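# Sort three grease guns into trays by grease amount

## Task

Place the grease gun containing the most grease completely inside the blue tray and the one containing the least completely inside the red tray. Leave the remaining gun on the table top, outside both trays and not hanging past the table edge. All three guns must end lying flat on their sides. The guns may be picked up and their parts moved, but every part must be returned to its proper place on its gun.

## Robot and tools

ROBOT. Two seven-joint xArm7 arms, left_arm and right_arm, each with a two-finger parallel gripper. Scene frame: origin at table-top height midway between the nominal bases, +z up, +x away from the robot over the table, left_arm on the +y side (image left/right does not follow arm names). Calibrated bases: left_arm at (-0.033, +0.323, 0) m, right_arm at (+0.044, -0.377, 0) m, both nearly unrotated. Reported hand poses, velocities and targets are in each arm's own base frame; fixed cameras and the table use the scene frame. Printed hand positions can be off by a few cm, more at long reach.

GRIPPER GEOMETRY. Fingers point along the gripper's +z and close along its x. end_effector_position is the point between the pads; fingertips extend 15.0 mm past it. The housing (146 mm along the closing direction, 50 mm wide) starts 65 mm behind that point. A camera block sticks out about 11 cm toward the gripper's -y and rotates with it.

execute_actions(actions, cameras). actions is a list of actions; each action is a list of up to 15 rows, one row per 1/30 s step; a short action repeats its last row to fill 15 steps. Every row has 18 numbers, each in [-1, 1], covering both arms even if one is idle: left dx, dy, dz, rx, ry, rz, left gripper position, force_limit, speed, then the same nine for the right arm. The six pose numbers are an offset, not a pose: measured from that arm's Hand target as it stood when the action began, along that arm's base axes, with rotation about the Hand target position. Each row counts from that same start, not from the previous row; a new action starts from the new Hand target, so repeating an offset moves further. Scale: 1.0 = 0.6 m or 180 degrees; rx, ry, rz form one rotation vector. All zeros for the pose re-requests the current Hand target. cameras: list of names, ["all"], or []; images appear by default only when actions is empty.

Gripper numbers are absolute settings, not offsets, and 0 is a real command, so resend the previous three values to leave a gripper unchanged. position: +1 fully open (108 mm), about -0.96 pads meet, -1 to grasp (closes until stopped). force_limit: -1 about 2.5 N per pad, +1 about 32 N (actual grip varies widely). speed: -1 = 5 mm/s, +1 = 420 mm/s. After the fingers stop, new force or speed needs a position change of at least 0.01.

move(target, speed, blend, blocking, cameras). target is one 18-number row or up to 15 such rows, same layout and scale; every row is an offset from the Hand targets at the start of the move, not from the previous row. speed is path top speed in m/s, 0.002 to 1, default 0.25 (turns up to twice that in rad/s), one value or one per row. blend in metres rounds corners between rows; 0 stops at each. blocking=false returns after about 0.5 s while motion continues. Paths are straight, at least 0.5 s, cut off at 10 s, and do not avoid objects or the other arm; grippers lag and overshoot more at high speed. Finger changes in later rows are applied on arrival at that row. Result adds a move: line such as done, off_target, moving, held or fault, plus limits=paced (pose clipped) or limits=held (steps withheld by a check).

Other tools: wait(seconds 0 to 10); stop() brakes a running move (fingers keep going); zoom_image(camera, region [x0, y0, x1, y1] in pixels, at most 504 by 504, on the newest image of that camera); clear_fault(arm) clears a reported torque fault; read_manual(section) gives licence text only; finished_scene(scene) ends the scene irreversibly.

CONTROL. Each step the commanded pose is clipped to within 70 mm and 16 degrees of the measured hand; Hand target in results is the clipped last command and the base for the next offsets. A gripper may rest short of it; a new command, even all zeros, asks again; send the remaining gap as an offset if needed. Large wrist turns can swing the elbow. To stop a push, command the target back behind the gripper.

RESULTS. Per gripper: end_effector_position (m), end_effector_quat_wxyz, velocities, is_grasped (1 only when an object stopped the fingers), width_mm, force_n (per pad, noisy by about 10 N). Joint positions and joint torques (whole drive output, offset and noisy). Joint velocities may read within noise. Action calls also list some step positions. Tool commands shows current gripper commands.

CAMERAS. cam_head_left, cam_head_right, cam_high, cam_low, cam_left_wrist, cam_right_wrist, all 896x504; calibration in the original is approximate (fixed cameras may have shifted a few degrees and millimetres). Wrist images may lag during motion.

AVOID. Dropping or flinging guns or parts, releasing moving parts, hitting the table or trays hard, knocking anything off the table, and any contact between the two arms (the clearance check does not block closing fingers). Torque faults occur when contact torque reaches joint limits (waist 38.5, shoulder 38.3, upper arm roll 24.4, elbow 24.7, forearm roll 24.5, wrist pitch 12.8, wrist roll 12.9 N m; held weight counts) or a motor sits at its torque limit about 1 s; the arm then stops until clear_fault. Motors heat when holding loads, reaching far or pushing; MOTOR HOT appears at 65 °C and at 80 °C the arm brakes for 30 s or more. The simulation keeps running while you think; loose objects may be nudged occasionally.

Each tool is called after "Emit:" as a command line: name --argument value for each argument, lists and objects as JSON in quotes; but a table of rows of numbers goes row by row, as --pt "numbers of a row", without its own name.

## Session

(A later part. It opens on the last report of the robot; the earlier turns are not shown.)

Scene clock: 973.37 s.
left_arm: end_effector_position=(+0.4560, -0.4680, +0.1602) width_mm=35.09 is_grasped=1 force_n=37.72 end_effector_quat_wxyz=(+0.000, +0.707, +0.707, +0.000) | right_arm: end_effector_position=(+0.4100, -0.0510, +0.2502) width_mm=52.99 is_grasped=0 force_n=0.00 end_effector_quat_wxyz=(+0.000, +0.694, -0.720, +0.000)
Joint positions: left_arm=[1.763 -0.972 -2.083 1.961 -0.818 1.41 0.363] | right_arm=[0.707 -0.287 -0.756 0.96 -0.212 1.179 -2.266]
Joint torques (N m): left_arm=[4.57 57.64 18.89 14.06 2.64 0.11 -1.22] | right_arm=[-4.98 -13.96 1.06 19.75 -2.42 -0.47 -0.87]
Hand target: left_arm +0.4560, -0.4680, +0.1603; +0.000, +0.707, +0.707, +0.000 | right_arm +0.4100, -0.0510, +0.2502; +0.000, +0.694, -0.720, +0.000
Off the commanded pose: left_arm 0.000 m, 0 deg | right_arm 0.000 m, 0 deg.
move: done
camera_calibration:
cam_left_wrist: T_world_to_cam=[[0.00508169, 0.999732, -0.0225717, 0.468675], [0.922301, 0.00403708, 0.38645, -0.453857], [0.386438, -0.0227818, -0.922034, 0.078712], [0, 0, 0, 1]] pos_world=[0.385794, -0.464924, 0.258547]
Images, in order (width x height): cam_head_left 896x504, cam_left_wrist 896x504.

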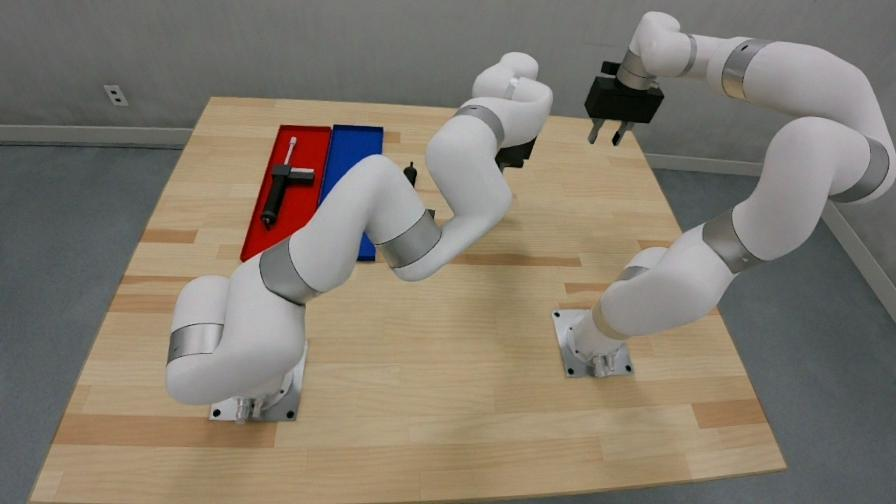

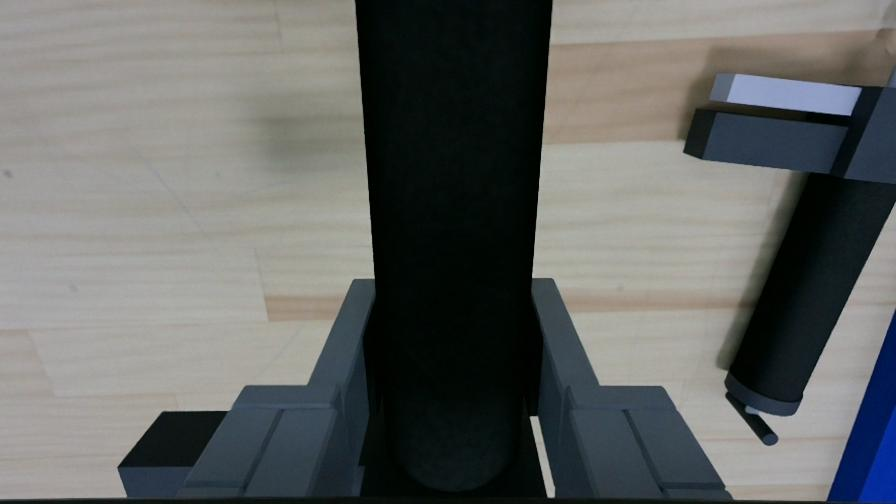

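Emit:
move --pt "0.0583 0.6258 -0.01 0 0 0 -1 1 0 0 0 0 0 0 0 0 1 0" --pt "0.0583 0.6258 -0.2005 0 0 0 -1 1 0 0 0 0 0 0 0 0 1 0" --pt "0.0583 0.6258 -0.2245 0 0 0 -1 1 0 0 0 0 0 0 0 0 1 0" --pt "0.0583 0.6258 -0.2245 0 0 0 -0.2 1 -0.3 0 0 0 0 0 0 0 1 0" --pt "0.0583 0.6258 0.14 0 0 0 -0.2 1 -0.3 0 0 0 0 0 0 0 1 0" --speed '[0.3,0.15,0.03,0.1,0.2]' --blend '[0.01,0.01,0,0,0]' --cameras '["cam_left_wrist","cam_head_left","cam_high","cam_low"]'

Scene clock: 988.87 s.
left_arm: end_effector_position=(+0.4909, -0.0925, +0.2442) width_mm=42.00 is_grasped=0 force_n=0.00 end_effector_quat_wxyz=(+0.000, +0.707, +0.707, +0.000) | right_arm: end_effector_position=(+0.4100, -0.0510, +0.2502) width_mm=52.99 is_grasped=0 force_n=0.00 end_effector_quat_wxyz=(+0.000, +0.694, -0.720, +0.000)
Joint positions: left_arm=[1.68 -0.525 -1.62 1.288 -0.546 1.303 0.998] | right_arm=[0.707 -0.287 -0.756 0.96 -0.212 1.179 -2.266]
Joint torques (N m): left_arm=[-6.39 24.6 14.52 15.05 2.78 0.25 -1.29] | right_arm=[-4.45 -14.08 1.81 19.82 -0.68 -1.61 0.44]
Hand target: left_arm +0.4909, -0.0925, +0.2443; +0.000, +0.707, +0.707, +0.000 | right_arm +0.4100, -0.0510, +0.2502; +0.000, +0.694, -0.720, +0.000
Off the commanded pose: left_arm 0.000 m, 0 deg | right_arm 0.000 m, 0 deg.
move: done; blend cut to 0.0072 m at target 2
camera_calibration:
cam_left_wrist: T_world_to_cam=[[0.00512082, 0.99973, -0.0226637, 0.0950084], [0.922302, 0.00403654, 0.38645, -0.520115], [0.386437, -0.0228817, -0.922032, 0.151183], [0, 0, 0, 1]] pos_world=[0.420794, -0.089424, 0.342547]
Images, in order (width x height): cam_head_left 896x504, cam_high 896x504, cam_low 896x504, cam_left_wrist 896x504.

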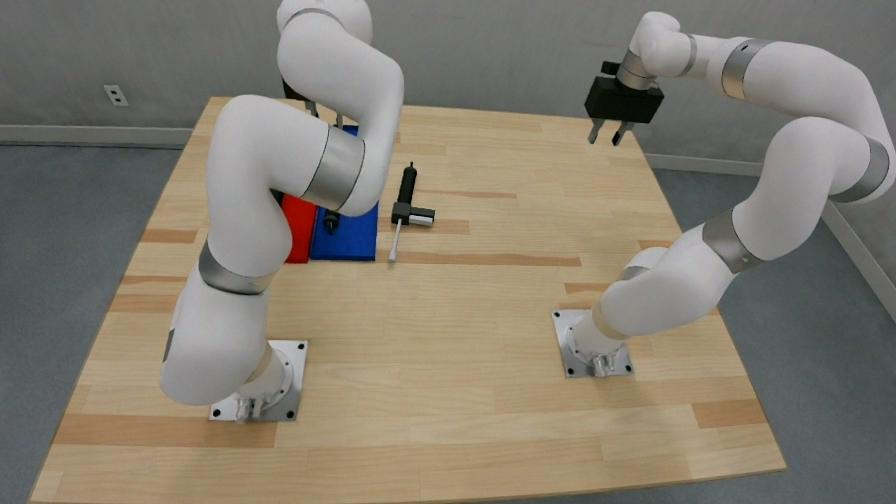

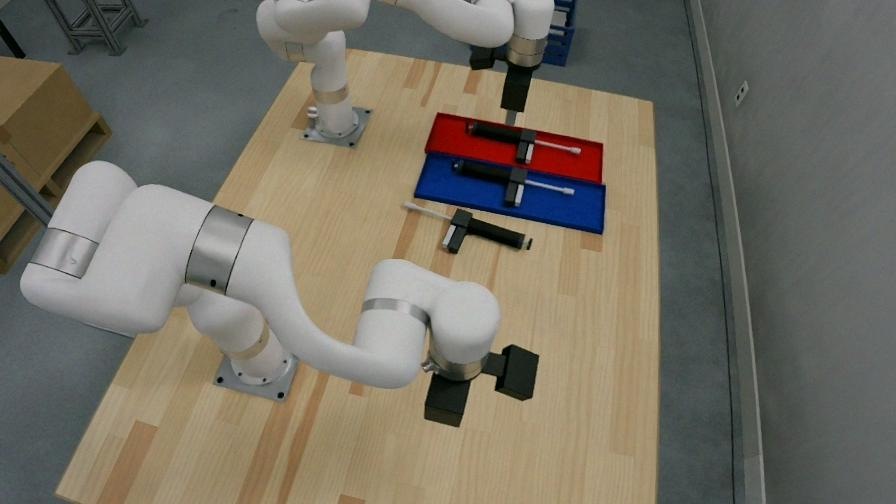

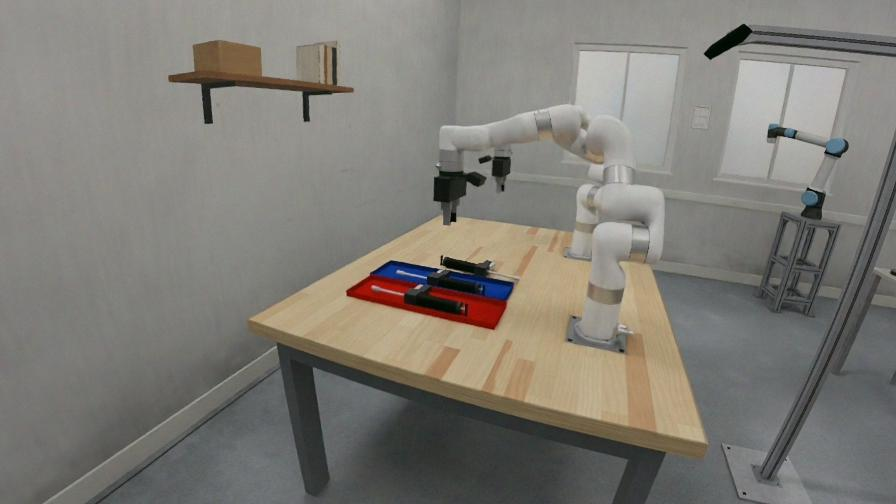

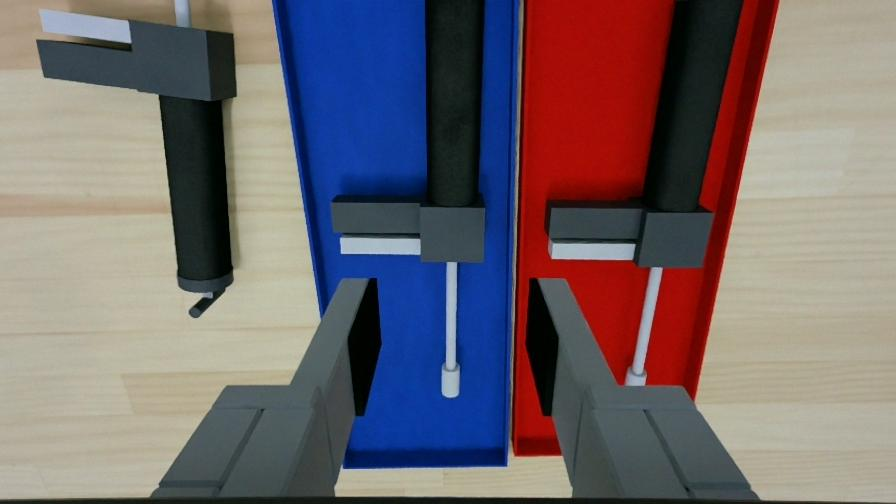

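Emit:
move --target '[-0.25,0.1,0.1,0,0,0,-0.2,1,-0.3,0,0,0,0,0,0,0,1,0]' --speed 0.35 --cameras '["cam_left_wrist"]'

Emit:
zoom_image --camera "cam_left_wrist" --region '[100, 0, 600, 300]'

Scene clock: 997.63 s.
left_arm: end_effector_position=(+0.3409, -0.0326, +0.3042) width_mm=42.00 is_grasped=0 force_n=0.00 end_effector_quat_wxyz=(+0.000, +0.707, +0.707, +0.000) | right_arm: end_effector_position=(+0.4100, -0.0510, +0.2502) width_mm=52.99 is_grasped=0 force_n=0.00 end_effector_quat_wxyz=(+0.000, +0.694, -0.720, +0.000)
Joint positions: left_arm=[1.076 -0.8 -0.818 0.921 -0.551 1.541 1.242] | right_arm=[0.707 -0.287 -0.756 0.96 -0.212 1.179 -2.266]
Joint torques (N m): left_arm=[-6.14 -3.86 14.68 8.03 -2.05 -1.33 0.92] | right_arm=[-3.74 -14 1.94 19.65 0.04 -1.92 0.38]
Hand target: left_arm +0.3409, -0.0325, +0.3043; +0.000, +0.707, +0.707, +0.000 | right_arm +0.4100, -0.0510, +0.2502; +0.000, +0.694, -0.720, +0.000
Off the commanded pose: left_arm 0.000 m, 0 deg | right_arm 0.000 m, 0 deg.
move: done
camera_calibration:
cam_left_wrist: T_world_to_cam=[[0.00519387, 0.999725, -0.0228487, 0.0372083], [0.922388, 0.0040355, 0.386243, -0.405046], [0.386229, -0.0230815, -0.922114, 0.265965], [0, 0, 0, 1]] pos_world=[0.270693, -0.0294246, 0.402547]
Images, in order (width x height): cam_left_wrist 896x504.

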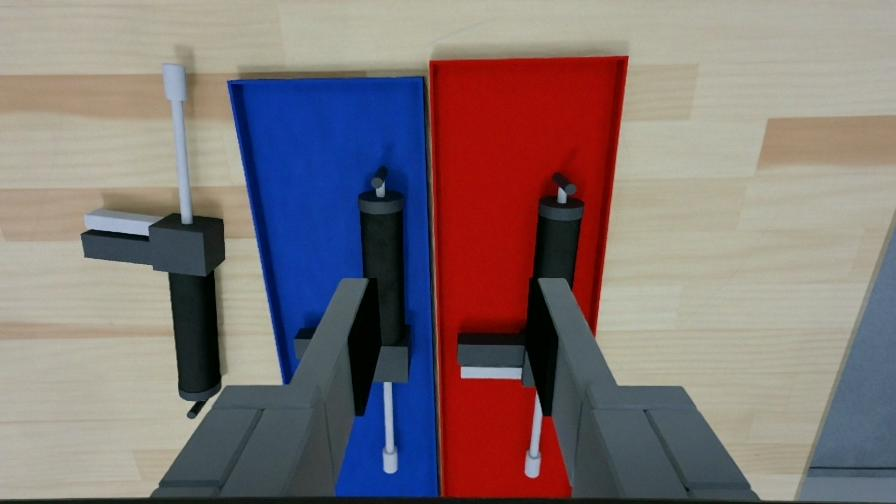

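Scaled by 1.008 from the camera's 896x504 image, which has a finer 1280x720 frame.

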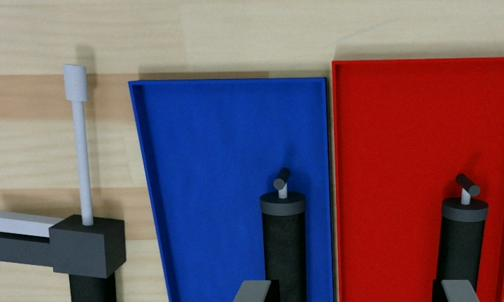

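Emit:
move --target '[-0.03,0.03,-0.3,0,0,0,-0.2,1,-0.3,0,0,0,0,0,0,0,1,0]' --speed 0.3 --cameras '["cam_left_wrist"]'

Emit:
zoom_image --camera "cam_left_wrist" --region '[200, 100, 440, 300]'

Emit:
zoom_image --camera "cam_left_wrist" --region '[500, 100, 740, 300]'

Scene clock: 1021.10 s.
left_arm: end_effector_position=(+0.3229, -0.0145, +0.1243) width_mm=42.00 is_grasped=0 force_n=0.00 end_effector_quat_wxyz=(+0.000, +0.707, +0.707, +0.000) | right_arm: end_effector_position=(+0.4100, -0.0510, +0.2502) width_mm=52.99 is_grasped=0 force_n=0.00 end_effector_quat_wxyz=(+0.000, +0.694, -0.720, +0.000)
Joint positions: left_arm=[1.1 -0.765 -1.128 0.498 -0.801 1.057 1.367] | right_arm=[0.707 -0.287 -0.756 0.96 -0.212 1.179 -2.266]
Joint torques (N m): left_arm=[6.15 9.76 6.87 13.14 -1.37 -3.06 0.8] | right_arm=[-2.91 -14.1 1.92 19.51 0.8 -2.44 0.28]
Hand target: left_arm +0.3229, -0.0145, +0.1243; +0.000, +0.707, +0.707, +0.000 | right_arm +0.4100, -0.0510, +0.2502; +0.000, +0.694, -0.720, +0.000
Off the commanded pose: left_arm 0.000 m, 0 deg | right_arm 0.000 m, 0 deg.
move: done
camera_calibration:
cam_left_wrist: T_world_to_cam=[[0.00512336, 0.99973, -0.0226625, 0.0151692], [0.922266, 0.00403582, 0.386535, -0.31912], [0.386522, -0.0228812, -0.921996, 0.107215], [0, 0, 0, 1]] pos_world=[0.252794, -0.011424, 0.222547]
Images, in order (width x height): cam_left_wrist 896x504.

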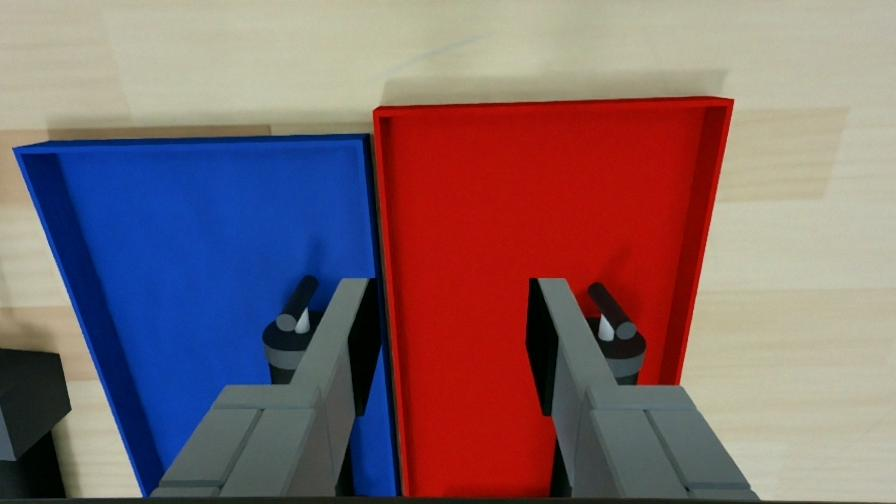

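Scaled by 2.100 from the camera's 896x504 image, which has a finer 1280x720 frame.

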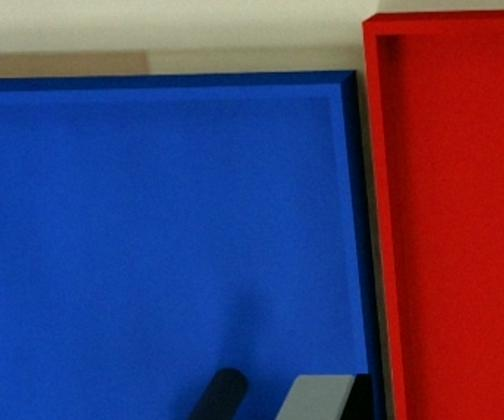

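Scaled by 2.100 from the camera's 896x504 image, which has a finer 1280x720 frame.

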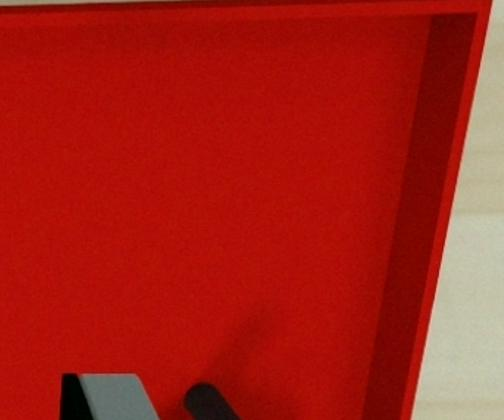

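Emit:
zoom_image --camera "cam_left_wrist" --region '[560, 260, 680, 400]'

Emit:
zoom_image --camera "cam_left_wrist" --region '[240, 260, 360, 400]'

Scaled by 3.600 from the camera's 896x504 image, which has a finer 1280x720 frame.

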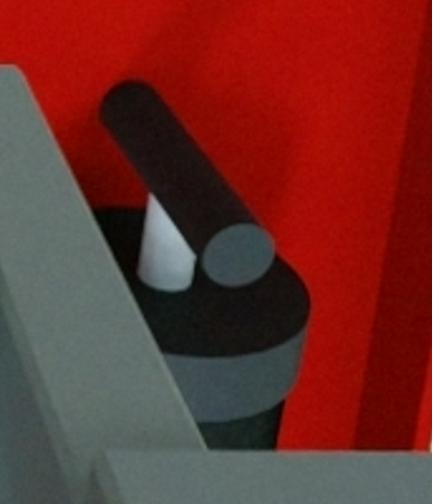

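Scaled by 3.600 from the camera's 896x504 image, which has a finer 1280x720 frame.

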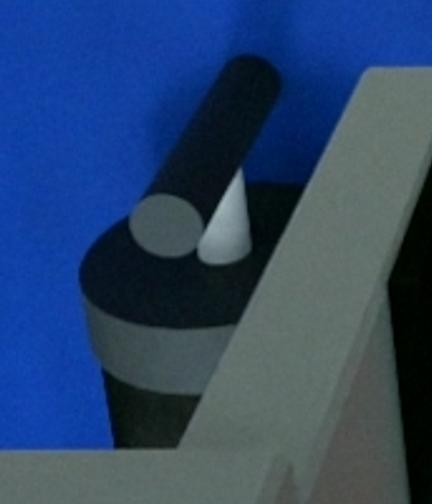

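Emit:
move --target '[0,0,0,0,0,0,-0.2,1,-0.3,0.25,0.741,-0.2,0,0,0,0,1,0]' --speed 0.4 --cameras '["cam_right_wrist"]'

Scene clock: 1050.97 s.
left_arm: end_effector_position=(+0.3229, -0.0145, +0.1243) width_mm=42.00 is_grasped=0 force_n=0.00 end_effector_quat_wxyz=(+0.000, +0.707, +0.707, +0.000) | right_arm: end_effector_position=(+0.5600, +0.3936, +0.1302) width_mm=52.99 is_grasped=0 force_n=0.00 end_effector_quat_wxyz=(+0.000, +0.694, -0.720, +0.000)
Joint positions: left_arm=[1.1 -0.764 -1.128 0.498 -0.801 1.057 1.367] | right_arm=[0.832 0.918 -0.418 2.136 0.343 1.278 -1.854]
Joint torques (N m): left_arm=[4.36 10.24 8.06 12.54 1.5 -0.88 -0.63] | right_arm=[-4.97 -21.32 -1.82 19.34 2.35 -0.23 1.6]
Hand target: left_arm +0.3229, -0.0145, +0.1243; +0.000, +0.707, +0.707, +0.000 | right_arm +0.5600, +0.3936, +0.1302; +0.000, +0.694, -0.720, +0.000
Off the commanded pose: left_arm 0.000 m, 0 deg | right_arm 0.000 m, 0 deg.
move: done
camera_calibration:
cam_right_wrist: T_world_to_cam=[[-0.0277949, -0.999591, 0.00670697, 0.400356], [-0.929467, 0.0283129, 0.367817, 0.489302], [-0.367857, 0.00398952, -0.929874, 0.442371], [0, 0, 0, 1]] pos_world=[0.628647, 0.384574, 0.22869]
Images, in order (width x height): cam_right_wrist 896x504.

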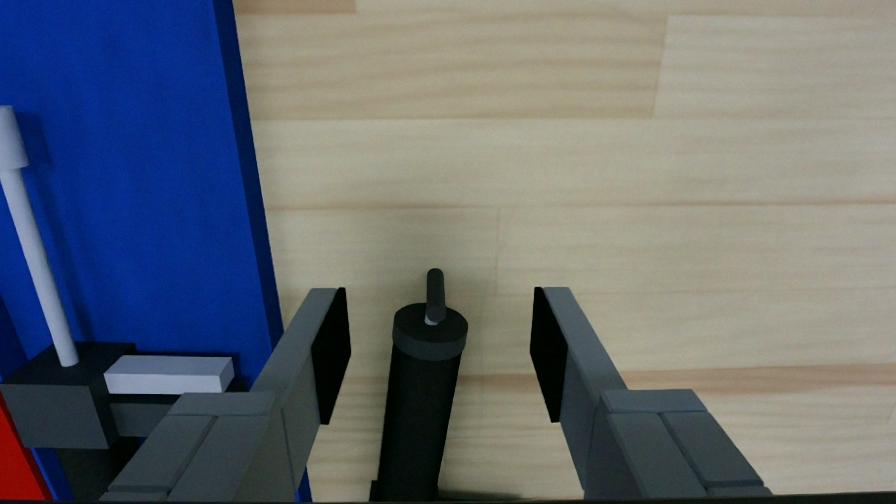

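Emit:
zoom_image --camera "cam_right_wrist" --region '[370, 240, 490, 380]'

Scaled by 3.600 from the camera's 896x504 image, which has a finer 1280x720 frame.

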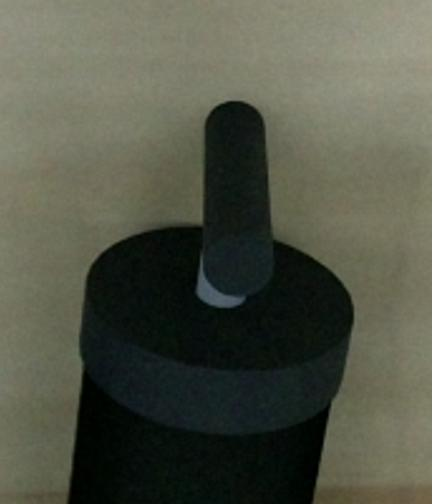

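Emit:
finished_scene --scene 2

The scene is finished: the task was done.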